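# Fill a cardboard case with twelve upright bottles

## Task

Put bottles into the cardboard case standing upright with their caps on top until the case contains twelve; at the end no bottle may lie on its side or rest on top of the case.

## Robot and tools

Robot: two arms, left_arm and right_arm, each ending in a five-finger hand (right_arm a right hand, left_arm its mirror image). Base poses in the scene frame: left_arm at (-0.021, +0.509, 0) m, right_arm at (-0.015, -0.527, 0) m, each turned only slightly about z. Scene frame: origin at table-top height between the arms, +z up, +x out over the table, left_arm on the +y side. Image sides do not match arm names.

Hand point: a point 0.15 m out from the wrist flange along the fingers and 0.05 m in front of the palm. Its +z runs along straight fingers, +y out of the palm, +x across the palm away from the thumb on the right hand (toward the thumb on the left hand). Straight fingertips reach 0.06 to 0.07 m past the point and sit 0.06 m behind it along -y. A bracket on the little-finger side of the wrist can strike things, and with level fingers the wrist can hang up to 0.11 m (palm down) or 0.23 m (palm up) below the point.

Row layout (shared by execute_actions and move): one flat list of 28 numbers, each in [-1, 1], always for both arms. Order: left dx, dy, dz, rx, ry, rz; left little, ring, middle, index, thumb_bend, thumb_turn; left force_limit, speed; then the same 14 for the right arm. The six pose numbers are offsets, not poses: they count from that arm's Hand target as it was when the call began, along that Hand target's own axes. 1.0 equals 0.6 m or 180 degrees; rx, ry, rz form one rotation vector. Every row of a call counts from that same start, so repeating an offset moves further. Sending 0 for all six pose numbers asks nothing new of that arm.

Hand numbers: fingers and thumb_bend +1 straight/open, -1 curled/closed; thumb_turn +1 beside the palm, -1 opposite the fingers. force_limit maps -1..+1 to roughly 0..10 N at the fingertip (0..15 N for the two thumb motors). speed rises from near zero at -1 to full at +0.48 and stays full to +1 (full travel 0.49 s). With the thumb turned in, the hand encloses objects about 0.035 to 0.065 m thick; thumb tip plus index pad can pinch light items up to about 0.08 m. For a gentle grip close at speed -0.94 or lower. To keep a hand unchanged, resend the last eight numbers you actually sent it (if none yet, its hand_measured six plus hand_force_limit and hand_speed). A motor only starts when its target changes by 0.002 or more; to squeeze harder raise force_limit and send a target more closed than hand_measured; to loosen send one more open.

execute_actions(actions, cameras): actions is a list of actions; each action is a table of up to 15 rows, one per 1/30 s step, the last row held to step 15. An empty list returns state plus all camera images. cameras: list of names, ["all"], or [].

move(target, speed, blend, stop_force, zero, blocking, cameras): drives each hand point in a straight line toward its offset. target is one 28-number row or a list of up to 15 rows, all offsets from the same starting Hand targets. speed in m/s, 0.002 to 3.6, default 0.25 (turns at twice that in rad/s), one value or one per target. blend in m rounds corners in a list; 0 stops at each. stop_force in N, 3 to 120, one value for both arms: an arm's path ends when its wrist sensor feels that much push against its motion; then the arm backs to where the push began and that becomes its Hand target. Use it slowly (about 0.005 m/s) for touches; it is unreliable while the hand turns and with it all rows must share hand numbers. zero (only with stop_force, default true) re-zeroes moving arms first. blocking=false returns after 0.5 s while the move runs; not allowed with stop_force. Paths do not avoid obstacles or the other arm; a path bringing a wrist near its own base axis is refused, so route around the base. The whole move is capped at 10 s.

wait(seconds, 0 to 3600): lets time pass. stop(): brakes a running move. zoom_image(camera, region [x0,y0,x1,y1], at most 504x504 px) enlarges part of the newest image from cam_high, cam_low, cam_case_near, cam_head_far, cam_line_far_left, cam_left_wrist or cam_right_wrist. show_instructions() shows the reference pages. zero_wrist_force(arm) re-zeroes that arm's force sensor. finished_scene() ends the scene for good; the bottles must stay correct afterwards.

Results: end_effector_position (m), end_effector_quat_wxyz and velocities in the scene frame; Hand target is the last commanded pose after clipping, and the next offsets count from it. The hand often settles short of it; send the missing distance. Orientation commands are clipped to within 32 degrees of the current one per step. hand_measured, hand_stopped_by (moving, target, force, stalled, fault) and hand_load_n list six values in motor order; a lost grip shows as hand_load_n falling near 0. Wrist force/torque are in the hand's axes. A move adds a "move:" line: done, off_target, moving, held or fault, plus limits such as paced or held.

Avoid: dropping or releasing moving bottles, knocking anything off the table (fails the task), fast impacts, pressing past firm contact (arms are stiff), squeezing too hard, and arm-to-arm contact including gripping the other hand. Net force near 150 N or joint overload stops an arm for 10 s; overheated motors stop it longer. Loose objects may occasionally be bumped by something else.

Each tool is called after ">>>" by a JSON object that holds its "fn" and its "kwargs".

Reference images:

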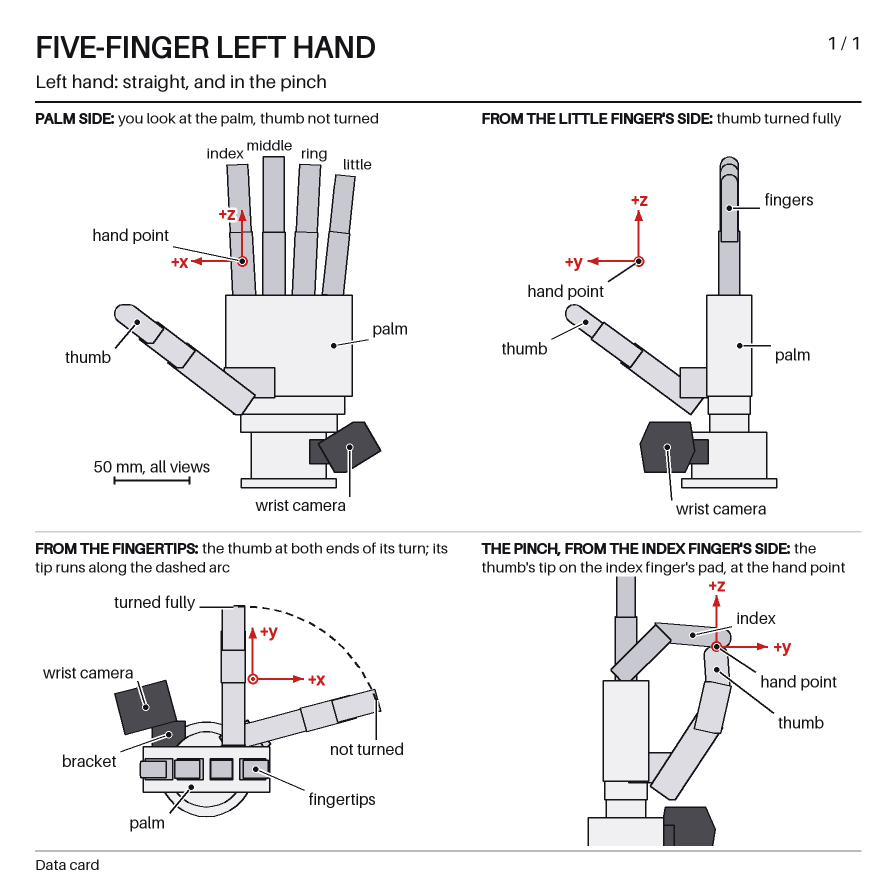

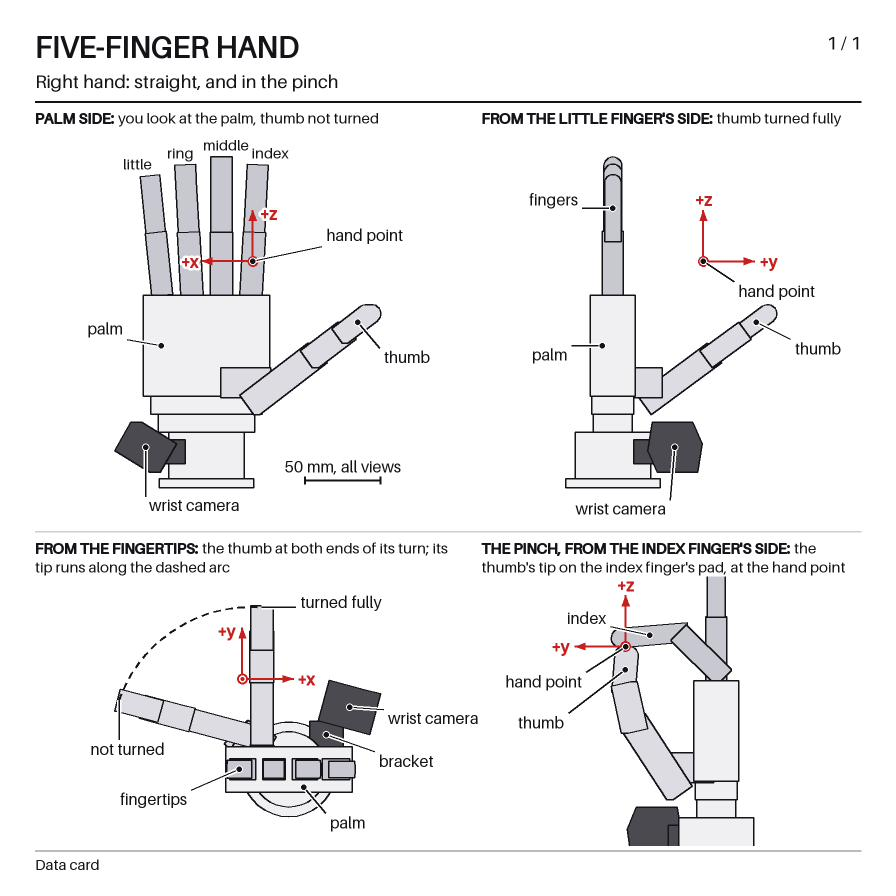

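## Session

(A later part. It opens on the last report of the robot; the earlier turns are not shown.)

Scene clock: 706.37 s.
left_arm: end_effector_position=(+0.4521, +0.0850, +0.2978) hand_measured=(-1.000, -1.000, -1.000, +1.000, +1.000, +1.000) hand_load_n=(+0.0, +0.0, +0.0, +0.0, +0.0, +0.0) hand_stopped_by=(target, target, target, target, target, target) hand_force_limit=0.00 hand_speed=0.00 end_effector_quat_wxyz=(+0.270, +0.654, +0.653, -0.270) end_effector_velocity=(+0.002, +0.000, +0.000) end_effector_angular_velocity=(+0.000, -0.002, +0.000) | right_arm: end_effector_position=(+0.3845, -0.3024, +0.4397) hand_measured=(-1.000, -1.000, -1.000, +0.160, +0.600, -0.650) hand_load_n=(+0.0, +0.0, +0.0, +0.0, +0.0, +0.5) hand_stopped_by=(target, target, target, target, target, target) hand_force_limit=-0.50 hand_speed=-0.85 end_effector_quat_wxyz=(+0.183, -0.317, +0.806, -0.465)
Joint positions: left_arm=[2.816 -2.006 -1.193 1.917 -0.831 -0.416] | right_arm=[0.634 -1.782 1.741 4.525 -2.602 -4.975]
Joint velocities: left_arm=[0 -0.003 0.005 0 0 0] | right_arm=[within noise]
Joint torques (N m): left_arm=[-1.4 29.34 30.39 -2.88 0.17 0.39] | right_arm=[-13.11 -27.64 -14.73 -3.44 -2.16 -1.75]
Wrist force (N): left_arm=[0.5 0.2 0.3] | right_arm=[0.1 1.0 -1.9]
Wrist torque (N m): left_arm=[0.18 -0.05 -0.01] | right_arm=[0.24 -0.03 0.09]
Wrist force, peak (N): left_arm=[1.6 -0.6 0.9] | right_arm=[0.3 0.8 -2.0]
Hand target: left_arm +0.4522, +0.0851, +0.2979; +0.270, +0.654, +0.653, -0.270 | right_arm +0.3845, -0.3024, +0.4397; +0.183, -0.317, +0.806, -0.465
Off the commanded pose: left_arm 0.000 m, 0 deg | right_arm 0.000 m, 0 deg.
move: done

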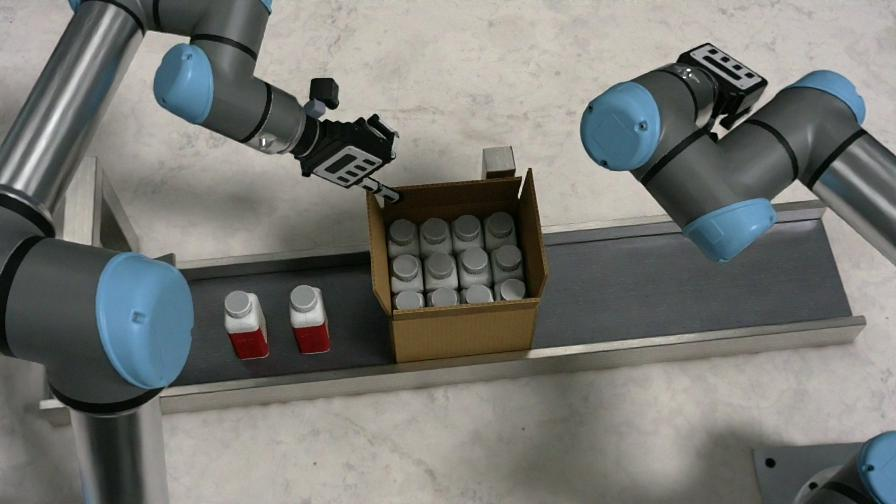

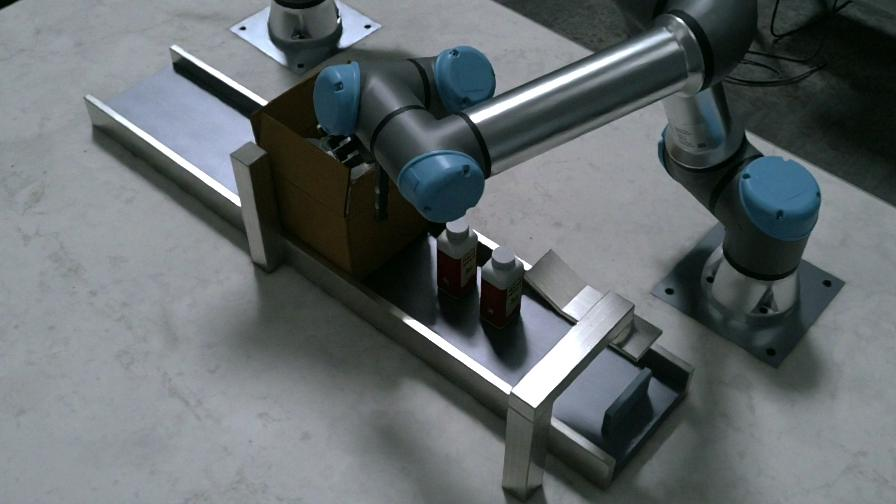

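>>> {"fn": "move", "kwargs": {"target": [0,-0.01667,0,0,0,0,-1,-1,-1,1,1,1,0,0,0,0,0,0,0,0,-1,-1,-1,0.16,0.6,-0.65,-0.5,-0.85], "speed": 0.02, "cameras": ["cam_case_near"]}}

>>> {"fn": "zoom_image", "kwargs": {"camera": "cam_case_near", "region": [350, 140, 550, 310]}}

Scene clock: 707.23 s.
left_arm: end_effector_position=(+0.4421, +0.0851, +0.2978) hand_measured=(-1.000, -1.000, -1.000, +1.000, +1.000, +1.000) hand_load_n=(+0.0, +0.0, -0.5, +0.0, +0.0, +0.0) hand_stopped_by=(target, target, target, target, target, target) hand_force_limit=0.00 hand_speed=0.00 end_effector_quat_wxyz=(+0.270, +0.654, +0.653, -0.270) end_effector_velocity=(+0.003, +0.000, +0.000) end_effector_angular_velocity=(-0.001, -0.003, +0.002) | right_arm: end_effector_position=(+0.3845, -0.3024, +0.4397) hand_measured=(-1.000, -1.000, -1.000, +0.160, +0.600, -0.650) hand_load_n=(+0.0, +0.0, +0.0, +0.0, +0.0, +0.0) hand_stopped_by=(target, target, target, target, target, target) hand_force_limit=-0.50 hand_speed=-0.85 end_effector_quat_wxyz=(+0.183, -0.317, +0.806, -0.465)
Joint positions: left_arm=[2.81 -1.983 -1.224 1.932 -0.832 -0.424] | right_arm=[0.634 -1.782 1.741 4.525 -2.602 -4.975]
Joint velocities: left_arm=[0.002 -0.003 0.005 0.001 0 0] | right_arm=[within noise]
Joint torques (N m): left_arm=[-1.32 27.96 30.22 -2.86 0.15 0.44] | right_arm=[-12.99 -26.77 -13.8 -3.24 -2.06 -1.71]
Wrist force (N): left_arm=[0.1 0.7 0.0] | right_arm=[0.1 1.0 -1.5]
Wrist torque (N m): left_arm=[0.17 -0.02 -0.04] | right_arm=[0.22 -0.03 0.09]
Wrist force, peak (N): left_arm=[0.3 0.8 0.4] | right_arm=[0.1 1.1 -1.7]
Hand target: left_arm +0.4422, +0.0851, +0.2979; +0.270, +0.654, +0.653, -0.270 | right_arm +0.3845, -0.3024, +0.4397; +0.183, -0.317, +0.806, -0.465
Off the commanded pose: left_arm 0.000 m, 0 deg | right_arm 0.000 m, 0 deg.
move: done

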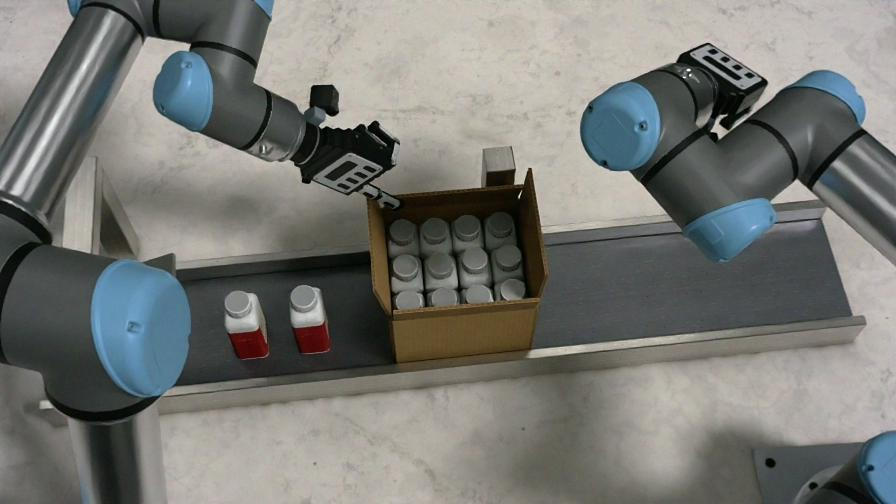

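Scaled by 2.520 from the camera's image (finer frame: 1280x720).

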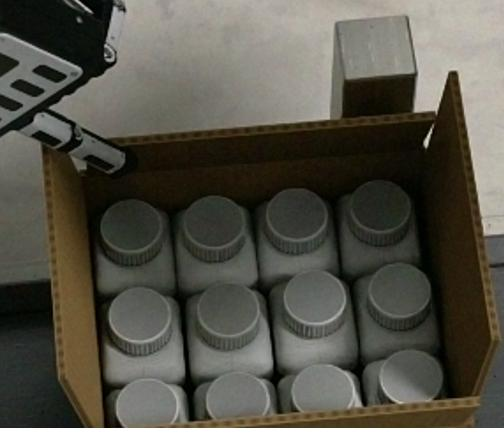

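>>> {"fn": "move", "kwargs": {"target": [0,-0.01667,0,0,0,0,-1,-1,-1,1,1,1,0,0,0,0,0,0,0,0,-1,-1,-1,0.16,0.6,-0.65,-0.5,-0.85], "speed": 0.02, "cameras": ["cam_case_near"]}}

>>> {"fn": "zoom_image", "kwargs": {"camera": "cam_case_near", "region": [350, 140, 550, 310]}}

Scene clock: 708.27 s.
left_arm: end_effector_position=(+0.4321, +0.0851, +0.2978) hand_measured=(-1.000, -1.000, -1.000, +1.000, +1.000, +1.000) hand_load_n=(+0.0, +0.0, +0.0, +0.0, +0.0, +0.0) hand_stopped_by=(target, target, target, target, target, target) hand_force_limit=0.00 hand_speed=0.00 end_effector_quat_wxyz=(+0.270, +0.654, +0.653, -0.270) end_effector_velocity=(+0.002, -0.001, +0.000) end_effector_angular_velocity=(-0.001, -0.002, +0.000) | right_arm: end_effector_position=(+0.3845, -0.3024, +0.4397) hand_measured=(-1.000, -1.000, -1.000, +0.160, +0.600, -0.650) hand_load_n=(+0.0, +0.0, +0.0, +0.0, +0.0, +0.0) hand_stopped_by=(target, target, target, target, target, target) hand_force_limit=-0.50 hand_speed=-0.85 end_effector_quat_wxyz=(+0.183, -0.317, +0.806, -0.465)
Joint positions: left_arm=[2.803 -1.962 -1.254 1.945 -0.834 -0.433] | right_arm=[0.634 -1.782 1.741 4.525 -2.602 -4.975]
Joint velocities: left_arm=[0 -0.003 0.005 0.001 0 0] | right_arm=[within noise]
Joint torques (N m): left_arm=[-0.83 26.76 31.88 -2.79 0.17 0.5] | right_arm=[-13.07 -28.17 -13.93 -3.15 -1.89 -1.75]
Wrist force (N): left_arm=[-0.2 1.1 0.1] | right_arm=[-0.1 0.5 -1.6]
Wrist torque (N m): left_arm=[0.18 0.01 -0.04] | right_arm=[0.15 0.00 0.06]
Wrist force, peak (N): left_arm=[-0.3 1.2 0.2] | right_arm=[0.2 1.1 -1.7]
Hand target: left_arm +0.4322, +0.0851, +0.2979; +0.270, +0.654, +0.653, -0.270 | right_arm +0.3845, -0.3024, +0.4397; +0.183, -0.317, +0.806, -0.465
Off the commanded pose: left_arm 0.000 m, 0 deg | right_arm 0.000 m, 0 deg.
move: done

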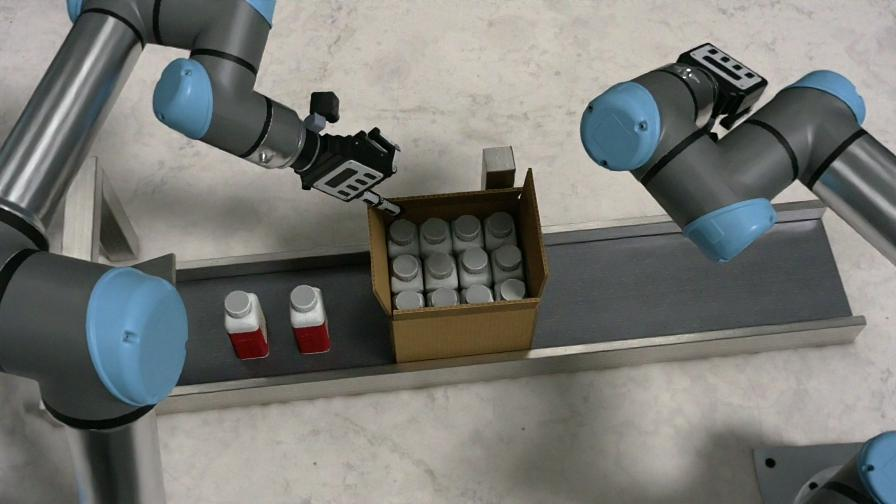

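Scaled by 2.520 from the camera's image (finer frame: 1280x720).

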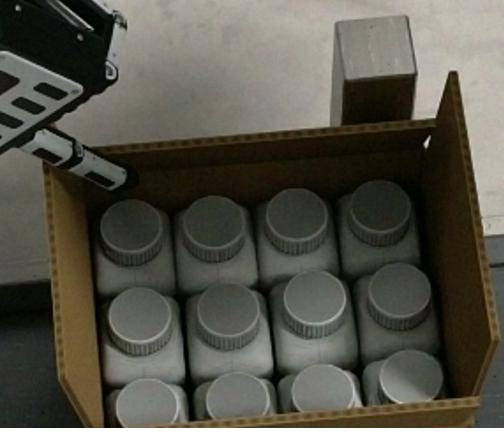

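>>> {"fn": "move", "kwargs": {"target": [0,-0.01667,0,0,0,0,-1,-1,-1,1,1,1,0,0,0,0,0,0,0,0,-1,-1,-1,0.16,0.6,-0.65,-0.5,-0.85], "speed": 0.02, "cameras": ["cam_case_near"]}}

>>> {"fn": "zoom_image", "kwargs": {"camera": "cam_case_near", "region": [350, 140, 550, 310]}}

Scene clock: 709.17 s.
left_arm: end_effector_position=(+0.4221, +0.0851, +0.2978) hand_measured=(-1.000, -1.000, -1.000, +1.000, +1.000, +1.000) hand_load_n=(+0.0, +0.0, +0.0, +0.0, +0.0, +0.0) hand_stopped_by=(target, target, target, target, target, target) hand_force_limit=0.00 hand_speed=0.00 end_effector_quat_wxyz=(+0.270, +0.654, +0.653, -0.270) | right_arm: end_effector_position=(+0.3845, -0.3024, +0.4397) hand_measured=(-1.000, -1.000, -1.000, +0.160, +0.600, -0.650) hand_load_n=(+0.0, +0.0, +0.0, +0.0, +0.0, +0.0) hand_stopped_by=(target, target, target, target, target, target) hand_force_limit=-0.50 hand_speed=-0.85 end_effector_quat_wxyz=(+0.183, -0.317, +0.806, -0.465)
Joint positions: left_arm=[2.796 -1.94 -1.283 1.959 -0.836 -0.442] | right_arm=[0.634 -1.782 1.741 4.525 -2.602 -4.975]
Joint torques (N m): left_arm=[-0.55 27.33 31.13 -2.73 0.31 0.69] | right_arm=[-14.07 -26.25 -15.14 -3.38 -1.85 -1.25]
Wrist force (N): left_arm=[-0.2 1.0 0.2] | right_arm=[0.3 0.9 -1.8]
Wrist torque (N m): left_arm=[0.14 0.04 -0.04] | right_arm=[0.22 -0.06 0.10]
Wrist force, peak (N): left_arm=[-0.4 1.2 -0.1] | right_arm=[-0.1 0.8 -1.9]
Hand target: left_arm +0.4222, +0.0851, +0.2979; +0.270, +0.654, +0.653, -0.270 | right_arm +0.3845, -0.3024, +0.4397; +0.183, -0.317, +0.806, -0.465
Off the commanded pose: left_arm 0.000 m, 0 deg | right_arm 0.000 m, 0 deg.
move: done

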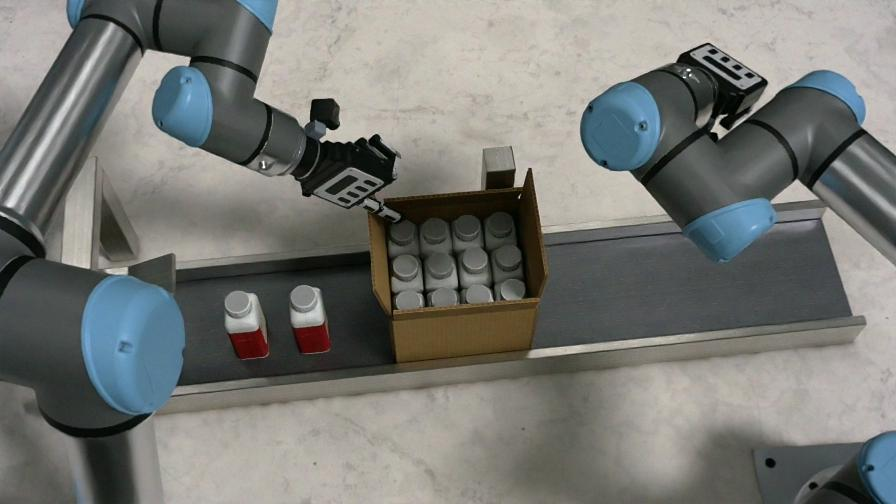

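Scaled by 2.520 from the camera's image (finer frame: 1280x720).

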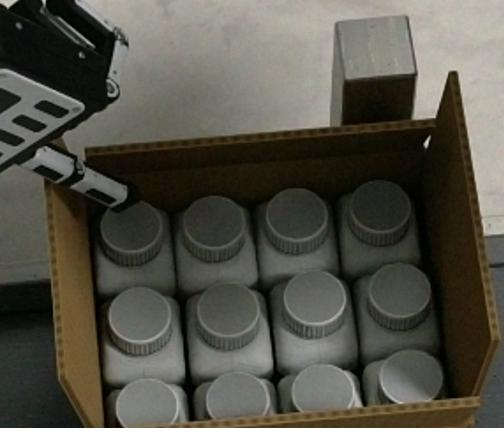

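>>> {"fn": "move", "kwargs": {"target": [[-0.0588,-0.0167,-0.059,0,0,0,-1,-1,-1,1,1,1,0,0,0,0,0,0,0,0,-1,-1,-1,0.16,0.6,-0.65,-0.5,-0.85],[-0.1765,-0.0167,-0.177,0,0,0,-1,-1,-1,1,1,1,0,0,0,0,0,0,0,0,-1,-1,-1,0.16,0.6,-0.65,-0.5,-0.85],[0.0,-0.0167,-0.353,0,0,0,-1,-1,-1,1,1,1,0,0,0,0,0,0,0,0,-1,-1,-1,0.16,0.6,-0.65,-0.5,-0.85]], "speed": [0.05,0.15,0.2], "blend": [0.01,0.03,0], "cameras": ["cam_case_near","cam_head_far","cam_line_far_left"]}}

>>> {"fn": "zoom_image", "kwargs": {"camera": "cam_case_near", "region": [350, 140, 550, 320]}}

Scene clock: 712.33 s.
left_arm: end_effector_position=(+0.4123, +0.2347, +0.4477) hand_measured=(-1.000, -1.000, -1.000, +1.000, +1.000, +1.000) hand_load_n=(+0.0, +0.0, +0.0, +0.0, +0.0, +0.0) hand_stopped_by=(target, target, target, target, target, target) hand_force_limit=0.00 hand_speed=0.00 end_effector_quat_wxyz=(+0.270, +0.654, +0.653, -0.270) end_effector_velocity=(+0.000, +0.000, +0.000) end_effector_angular_velocity=(+0.000, -0.005, -0.004) | right_arm: end_effector_position=(+0.3845, -0.3024, +0.4397) hand_measured=(-1.000, -1.000, -1.000, +0.160, +0.600, -0.650) hand_load_n=(+0.0, +0.0, +0.0, +0.0, +0.0, +0.0) hand_stopped_by=(target, target, target, target, target, target) hand_force_limit=-0.50 hand_speed=-0.85 end_effector_quat_wxyz=(+0.183, -0.317, +0.806, -0.465)
Joint positions: left_arm=[3.157 -1.764 -1.214 1.37 -0.787 0.053] | right_arm=[0.634 -1.782 1.741 4.525 -2.602 -4.975]
Joint velocities: left_arm=[0 0 0 0.001 0 0.005] | right_arm=[within noise]
Joint torques (N m): left_arm=[13.86 28.29 14.53 -3.2 2.37 2.19] | right_arm=[-13.2 -27.83 -15.48 -2.94 -1.59 -1.18]
Wrist force (N): left_arm=[-0.1 1.1 0.1] | right_arm=[0.1 0.9 -1.7]
Wrist torque (N m): left_arm=[0.20 -0.04 -0.05] | right_arm=[0.22 -0.03 0.08]
Wrist force, peak (N): left_arm=[1.1 1.2 -1.0] | right_arm=[0.1 0.9 -2.0]
Hand target: left_arm +0.4123, +0.2348, +0.4477; +0.270, +0.654, +0.653, -0.270 | right_arm +0.3845, -0.3024, +0.4397; +0.183, -0.317, +0.806, -0.465
Off the commanded pose: left_arm 0.000 m, 0 deg | right_arm 0.000 m, 0 deg.
move: done

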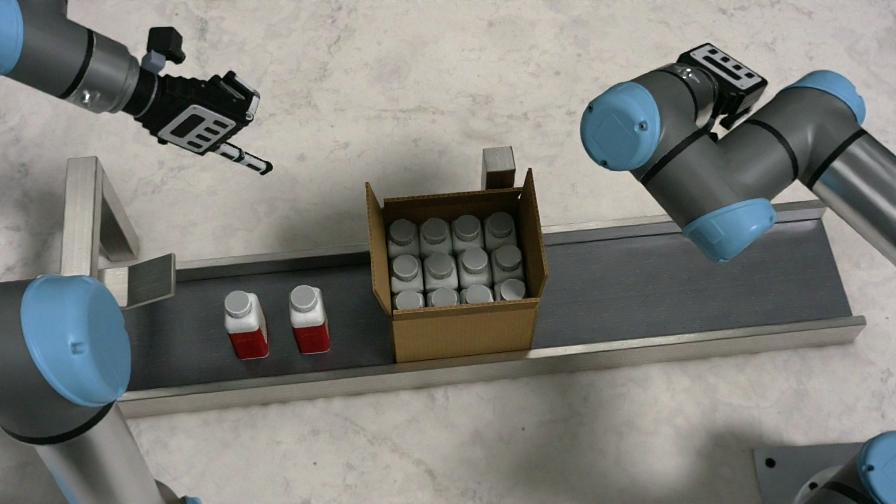

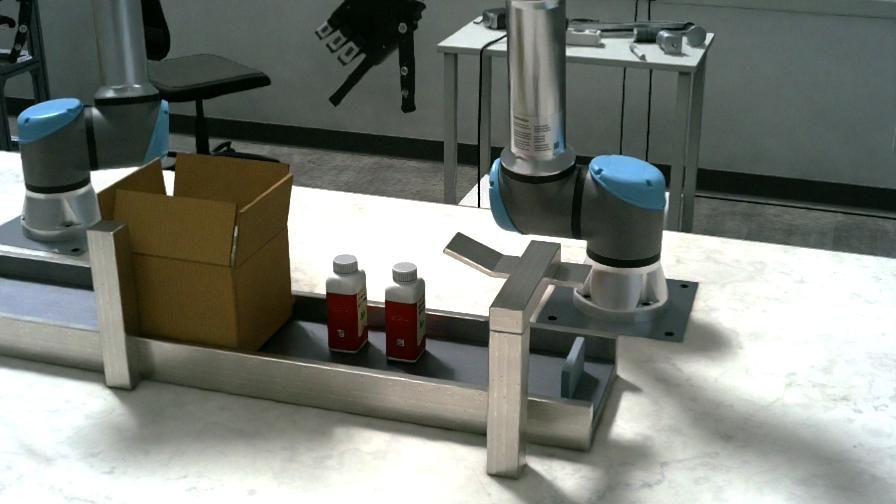

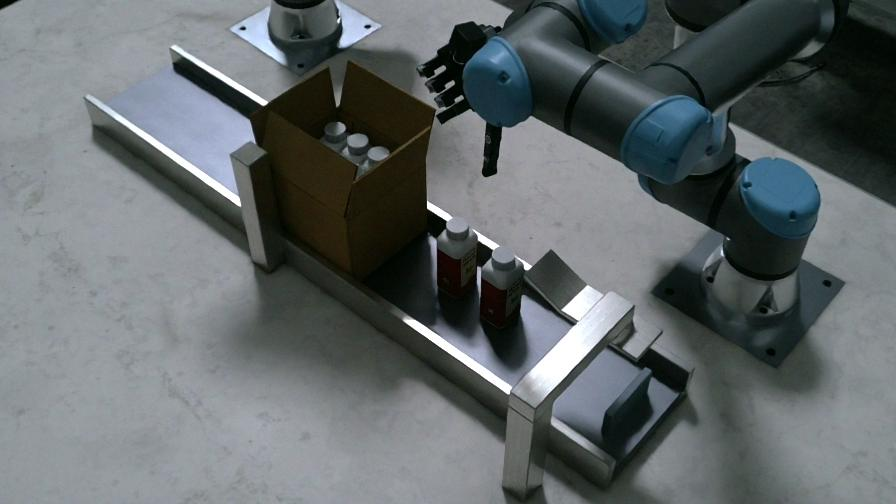

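Scaled by 2.520 from the camera's image (finer frame: 1280x720).

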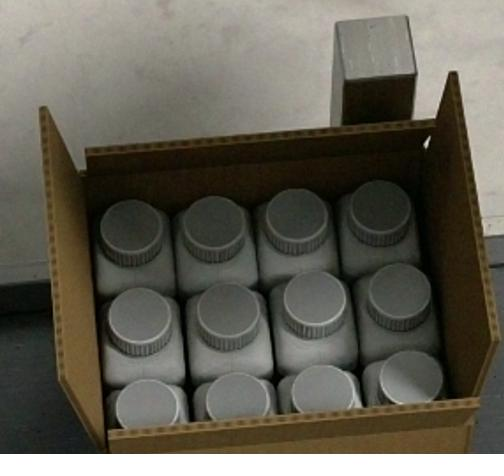

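>>> {"fn": "wait", "kwargs": {"seconds": 1, "cameras": ["cam_case_near","cam_right_wrist","cam_high"]}}

>>> {"fn": "zoom_image", "kwargs": {"camera": "cam_case_near", "region": [380, 200, 530, 310]}}

Scene clock: 716.03 s.
left_arm: end_effector_position=(+0.4123, +0.2348, +0.4477) hand_measured=(-1.000, -1.000, -1.000, +1.000, +1.000, +1.000) hand_load_n=(+0.0, +0.0, +0.0, +0.0, +0.0, +0.0) hand_stopped_by=(target, target, target, target, target, target) hand_force_limit=0.00 hand_speed=0.00 end_effector_quat_wxyz=(+0.270, +0.654, +0.653, -0.270) | right_arm: end_effector_position=(+0.3845, -0.3024, +0.4397) hand_measured=(-1.000, -1.000, -1.000, +0.160, +0.600, -0.650) hand_load_n=(+0.0, +0.0, +0.5, +0.0, +0.0, +0.0) hand_stopped_by=(target, target, target, target, target, target) hand_force_limit=-0.50 hand_speed=-0.85 end_effector_quat_wxyz=(+0.183, -0.317, +0.806, -0.465)
Joint positions: left_arm=[3.157 -1.764 -1.214 1.37 -0.787 0.054] | right_arm=[0.634 -1.782 1.741 4.525 -2.602 -4.975]
Joint torques (N m): left_arm=[13.41 36.91 4.84 -5.05 2.09 1.91] | right_arm=[-13.13 -27.67 -15.86 -2.04 -0.95 -0.59]
Wrist force (N): left_arm=[0.0 1.0 0.2] | right_arm=[0.2 0.9 -1.9]
Wrist torque (N m): left_arm=[0.17 -0.05 -0.07] | right_arm=[0.23 -0.04 0.10]
Wrist force, peak (N): left_arm=[-0.1 1.4 0.3] | right_arm=[0.2 0.9 -1.9]
Hand target: left_arm +0.4123, +0.2348, +0.4477; +0.270, +0.654, +0.653, -0.270 | right_arm +0.3845, -0.3024, +0.4397; +0.183, -0.317, +0.806, -0.465
Off the commanded pose: left_arm 0.000 m, 0 deg | right_arm 0.000 m, 0 deg.
wait: 1.00 s; at rest from the start
Images, in order (width x height): cam_high 896x504, cam_case_near 896x504, cam_right_wrist 672x504.

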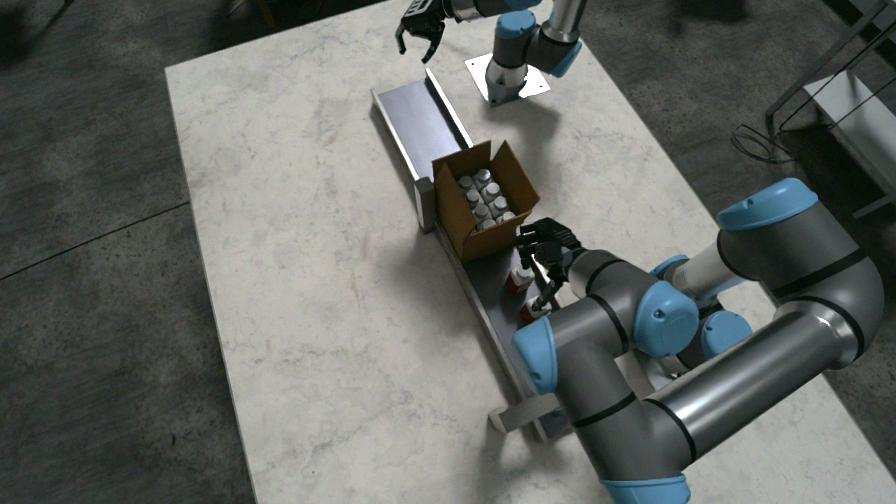

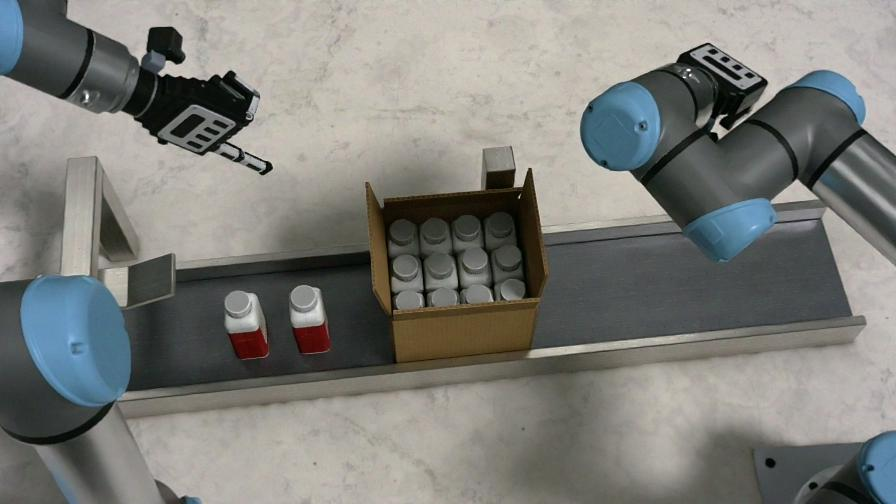

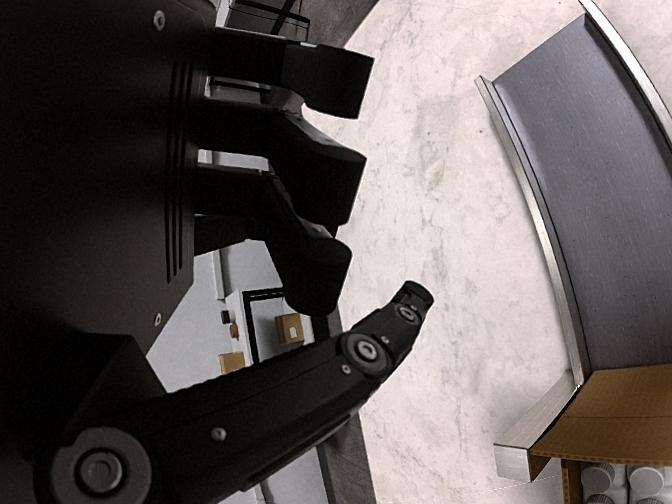

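Scaled by 3.360 from the camera's image (finer frame: 1280x720).

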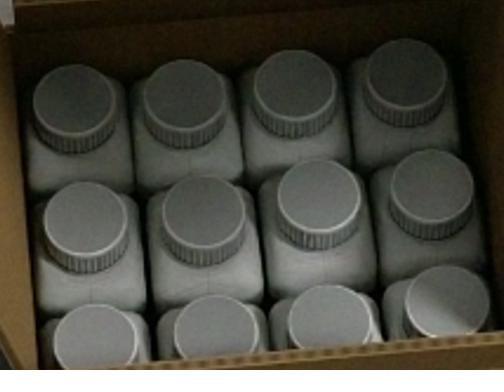

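>>> {"fn": "zoom_image", "kwargs": {"camera": "cam_case_near", "region": [460, 240, 540, 310]}}

>>> {"fn": "zoom_image", "kwargs": {"camera": "cam_high", "region": [430, 140, 545, 265]}}

Scaled by 6.300 from the camera's image (finer frame: 1280x720).

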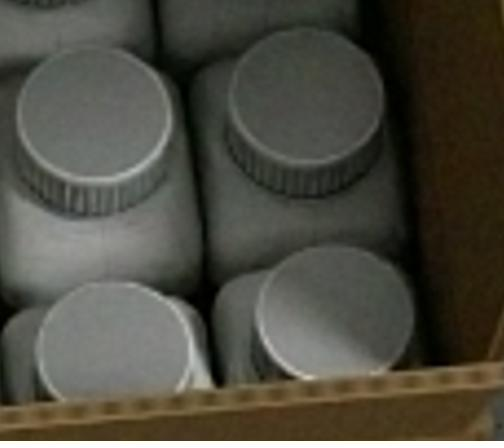

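Scaled by 4.032 from the camera's image (finer frame: 1280x720).

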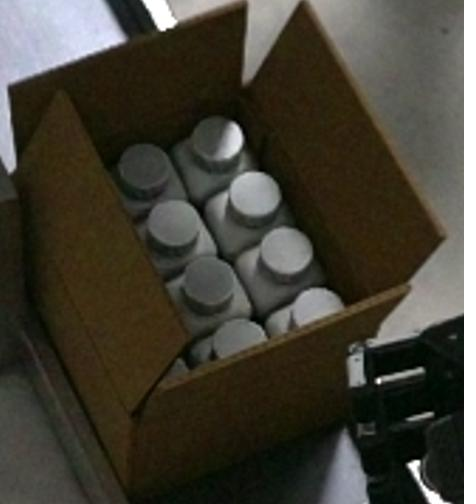

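>>> {"fn": "wait", "kwargs": {"seconds": 0.2, "cameras": ["cam_line_far_left","cam_head_far","cam_left_wrist"]}}

>>> {"fn": "zoom_image", "kwargs": {"camera": "cam_line_far_left", "region": [240, 60, 440, 280]}}

Scene clock: 716.80 s.
left_arm: end_effector_position=(+0.4123, +0.2348, +0.4477) hand_measured=(-1.000, -1.000, -1.000, +1.000, +1.000, +1.000) hand_load_n=(+0.0, +0.0, +0.0, +0.0, +0.0, +0.0) hand_stopped_by=(target, target, target, target, target, target) hand_force_limit=0.00 hand_speed=0.00 end_effector_quat_wxyz=(+0.270, +0.654, +0.653, -0.270) | right_arm: end_effector_position=(+0.3845, -0.3024, +0.4397) hand_measured=(-1.000, -1.000, -1.000, +0.160, +0.600, -0.650) hand_load_n=(+0.0, +0.0, +0.0, +0.0, +0.0, +0.0) hand_stopped_by=(target, target, target, target, target, target) hand_force_limit=-0.50 hand_speed=-0.85 end_effector_quat_wxyz=(+0.183, -0.317, +0.806, -0.465)
Joint positions: left_arm=[3.157 -1.764 -1.214 1.37 -0.787 0.054] | right_arm=[0.634 -1.782 1.741 4.525 -2.602 -4.975]
Joint torques (N m): left_arm=[13.74 36.96 4.43 -5.11 2.06 1.86] | right_arm=[-14.07 -27.05 -15.99 -2.3 -0.78 -0.54]
Wrist force (N): left_arm=[-0.1 1.2 0.2] | right_arm=[0.3 0.9 -1.9]
Wrist torque (N m): left_arm=[0.21 -0.04 -0.08] | right_arm=[0.22 -0.05 0.09]
Wrist force, peak (N): left_arm=[0.0 1.3 0.3] | right_arm=[-0.1 0.8 -2.0]
Hand target: left_arm +0.4123, +0.2348, +0.4477; +0.270, +0.654, +0.653, -0.270 | right_arm +0.3845, -0.3024, +0.4397; +0.183, -0.317, +0.806, -0.465
Off the commanded pose: left_arm 0.000 m, 0 deg | right_arm 0.000 m, 0 deg.
wait: 0.20 s; at rest from the start
Images, in order (width x height): cam_head_far 896x504, cam_line_far_left 896x504, cam_left_wrist 672x504.

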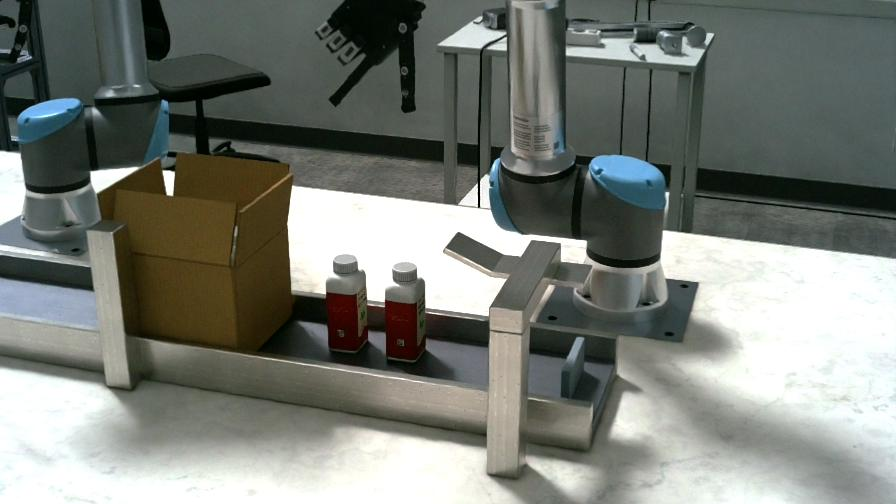

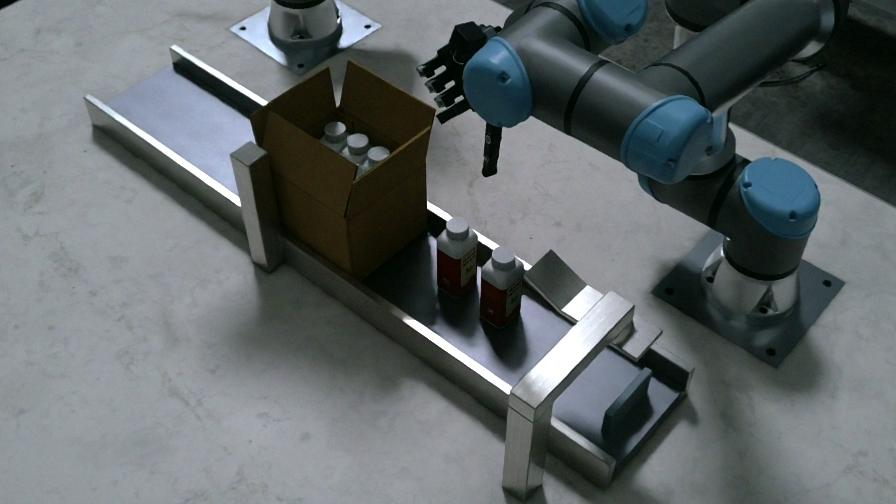

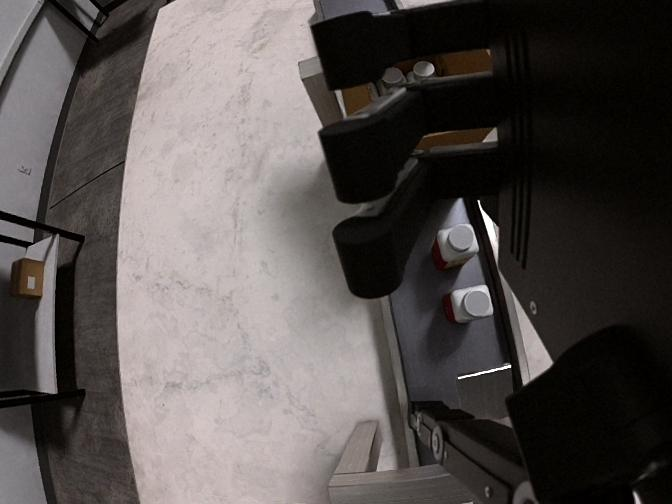

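Scaled by 2.291 from the camera's image (finer frame: 1280x720).

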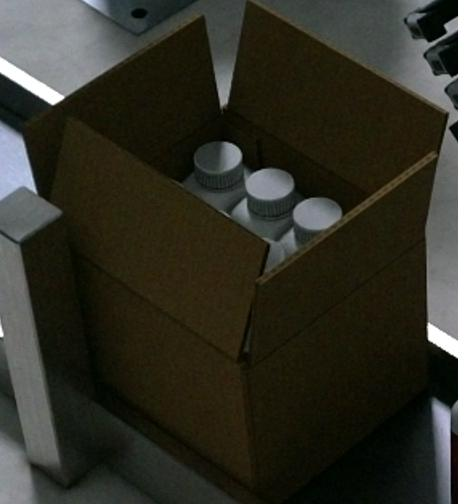

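>>> {"fn": "move", "kwargs": {"target": [0,0,0,0,0,0,-1,-1,-1,1,1,1,0,0,-0.0864,0.2618,-0.42,0,0,0,-1,-1,-1,0.16,0.6,-0.65,-0.5,-0.85], "speed": 0.3, "cameras": ["cam_right_wrist"]}}

>>> {"fn": "zoom_image", "kwargs": {"camera": "cam_right_wrist", "region": [300, 60, 672, 500]}}

Scene clock: 718.63 s.
left_arm: end_effector_position=(+0.4123, +0.2348, +0.4477) hand_measured=(-1.000, -1.000, -1.000, +1.000, +1.000, +1.000) hand_load_n=(+0.0, +0.0, +0.0, +0.0, +0.0, +0.0) hand_stopped_by=(target, target, target, target, target, target) hand_force_limit=0.00 hand_speed=0.00 end_effector_quat_wxyz=(+0.270, +0.654, +0.653, -0.270) | right_arm: end_effector_position=(+0.2204, -0.0499, +0.4298) hand_measured=(-1.000, -1.000, -1.000, +0.160, +0.600, -0.650) hand_load_n=(+0.0, +0.0, +0.0, +0.0, +0.5, +0.0) hand_stopped_by=(target, target, target, target, target, target) hand_force_limit=-0.50 hand_speed=-0.85 end_effector_quat_wxyz=(+0.184, -0.317, +0.806, -0.465)
Joint positions: left_arm=[3.157 -1.764 -1.214 1.37 -0.787 0.054] | right_arm=[1.221 -1.274 1.022 5.613 -2.463 -3.939]
Joint torques (N m): left_arm=[13.42 36.11 4.87 -5.05 2.25 2.17] | right_arm=[11.34 -21.19 -30.41 -0.24 -0.13 0.98]
Wrist force (N): left_arm=[0.1 1.2 -0.1] | right_arm=[0.2 0.7 -2.2]
Wrist torque (N m): left_arm=[0.21 -0.07 -0.07] | right_arm=[0.22 -0.06 0.18]
Wrist force, peak (N): left_arm=[0.0 1.3 0.4] | right_arm=[0.1 2.4 -4.0]
Hand target: left_arm +0.4123, +0.2348, +0.4477; +0.270, +0.654, +0.653, -0.270 | right_arm +0.2203, -0.0498, +0.4298; +0.183, -0.317, +0.806, -0.465
Off the commanded pose: left_arm 0.000 m, 0 deg | right_arm 0.000 m, 0 deg.
move: done

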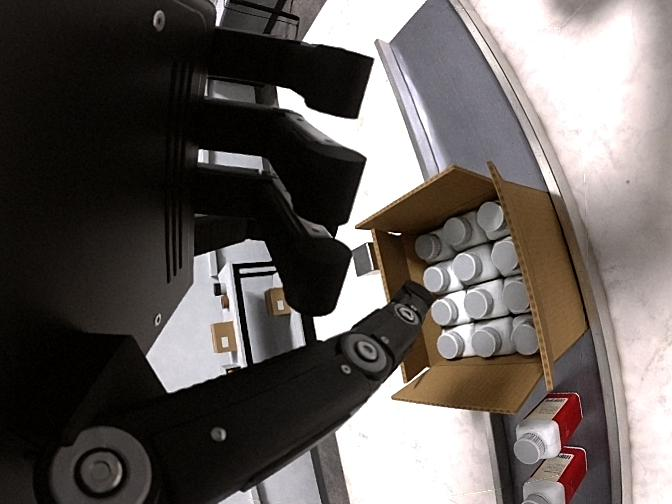

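Scaled by 1.145 from the camera's image (finer frame: 960x720).

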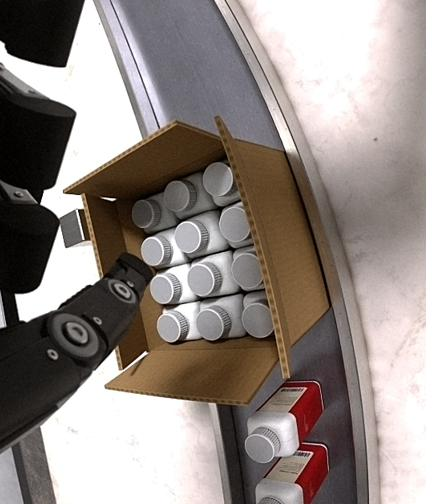

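>>> {"fn": "zoom_image", "kwargs": {"camera": "cam_right_wrist", "region": [400, 170, 580, 380]}}

Scaled by 2.400 from the camera's image (finer frame: 960x720).

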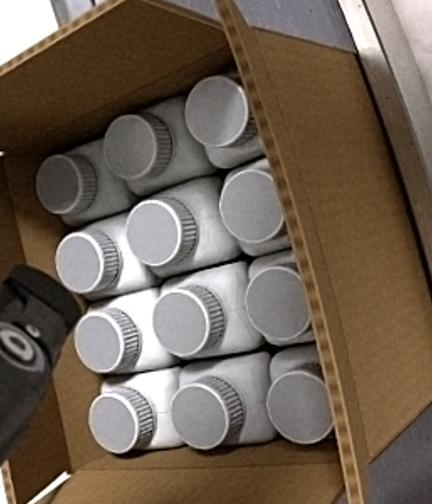

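>>> {"fn": "move", "kwargs": {"target": [0,0,0,0,0,0,-1,-1,-1,1,1,1,0,0,0.0864,-0.2618,0.42,0,0,0,-1,-1,-1,0.16,0.6,-0.65,-0.5,-0.85], "speed": 0.3, "cameras": ["cam_case_near"]}}

>>> {"fn": "zoom_image", "kwargs": {"camera": "cam_case_near", "region": [350, 140, 550, 370]}}

Scene clock: 721.00 s.
left_arm: end_effector_position=(+0.4123, +0.2348, +0.4477) hand_measured=(-1.000, -1.000, -1.000, +1.000, +1.000, +1.000) hand_load_n=(+0.5, +0.0, +0.0, +0.0, +0.0, +0.0) hand_stopped_by=(target, target, target, target, target, target) hand_force_limit=0.00 hand_speed=0.00 end_effector_quat_wxyz=(+0.270, +0.654, +0.653, -0.270) | right_arm: end_effector_position=(+0.3844, -0.3023, +0.4397) hand_measured=(-1.000, -1.000, -1.000, +0.160, +0.600, -0.650) hand_load_n=(+0.0, +0.0, +0.0, +0.0, +0.0, +0.0) hand_stopped_by=(target, target, target, target, target, target) hand_force_limit=-0.50 hand_speed=-0.85 end_effector_quat_wxyz=(+0.184, -0.317, +0.806, -0.465) end_effector_velocity=(+0.001, +0.000, +0.001) end_effector_angular_velocity=(+0.000, -0.001, +0.002)
Joint positions: left_arm=[3.157 -1.764 -1.214 1.37 -0.787 0.054] | right_arm=[0.634 -1.782 1.741 4.525 -2.602 -4.975]
Joint velocities: left_arm=[within noise] | right_arm=[-0.001 0 0 -0.007 0 -0.006]
Joint torques (N m): left_arm=[13.46 36.78 4.87 -5.29 2.4 2.15] | right_arm=[-13.74 -2.83 -25.77 -4.33 -1.71 -2.02]
Wrist force (N): left_arm=[-0.1 1.2 0.1] | right_arm=[0.1 0.8 -1.7]
Wrist torque (N m): left_arm=[0.20 -0.04 -0.08] | right_arm=[0.19 -0.03 0.09]
Wrist force, peak (N): left_arm=[-0.1 1.3 0.5] | right_arm=[-0.2 2.1 -3.7]
Hand target: left_arm +0.4123, +0.2348, +0.4477; +0.270, +0.654, +0.653, -0.270 | right_arm +0.3845, -0.3024, +0.4397; +0.183, -0.317, +0.806, -0.465
Off the commanded pose: left_arm 0.000 m, 0 deg | right_arm 0.000 m, 0 deg.
move: done

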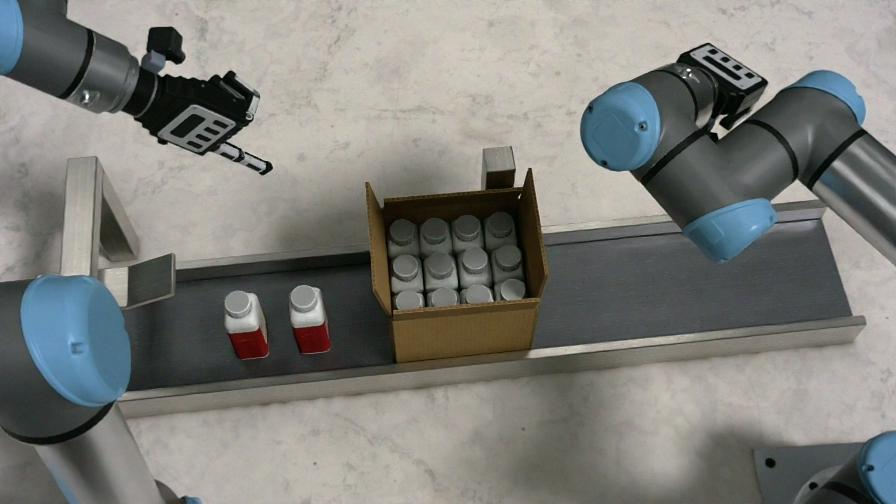

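Scaled by 2.191 from the camera's image (finer frame: 1280x720).

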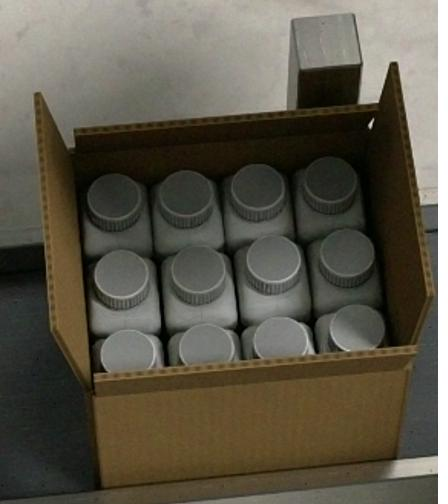

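All twelve bottles stand in the case with their caps up. The two spare bottles stand upright on the conveyor, and both arms are clear.

>>> {"fn": "finished_scene", "kwargs": {"scene": 1}}

The scene is finished: the task was done.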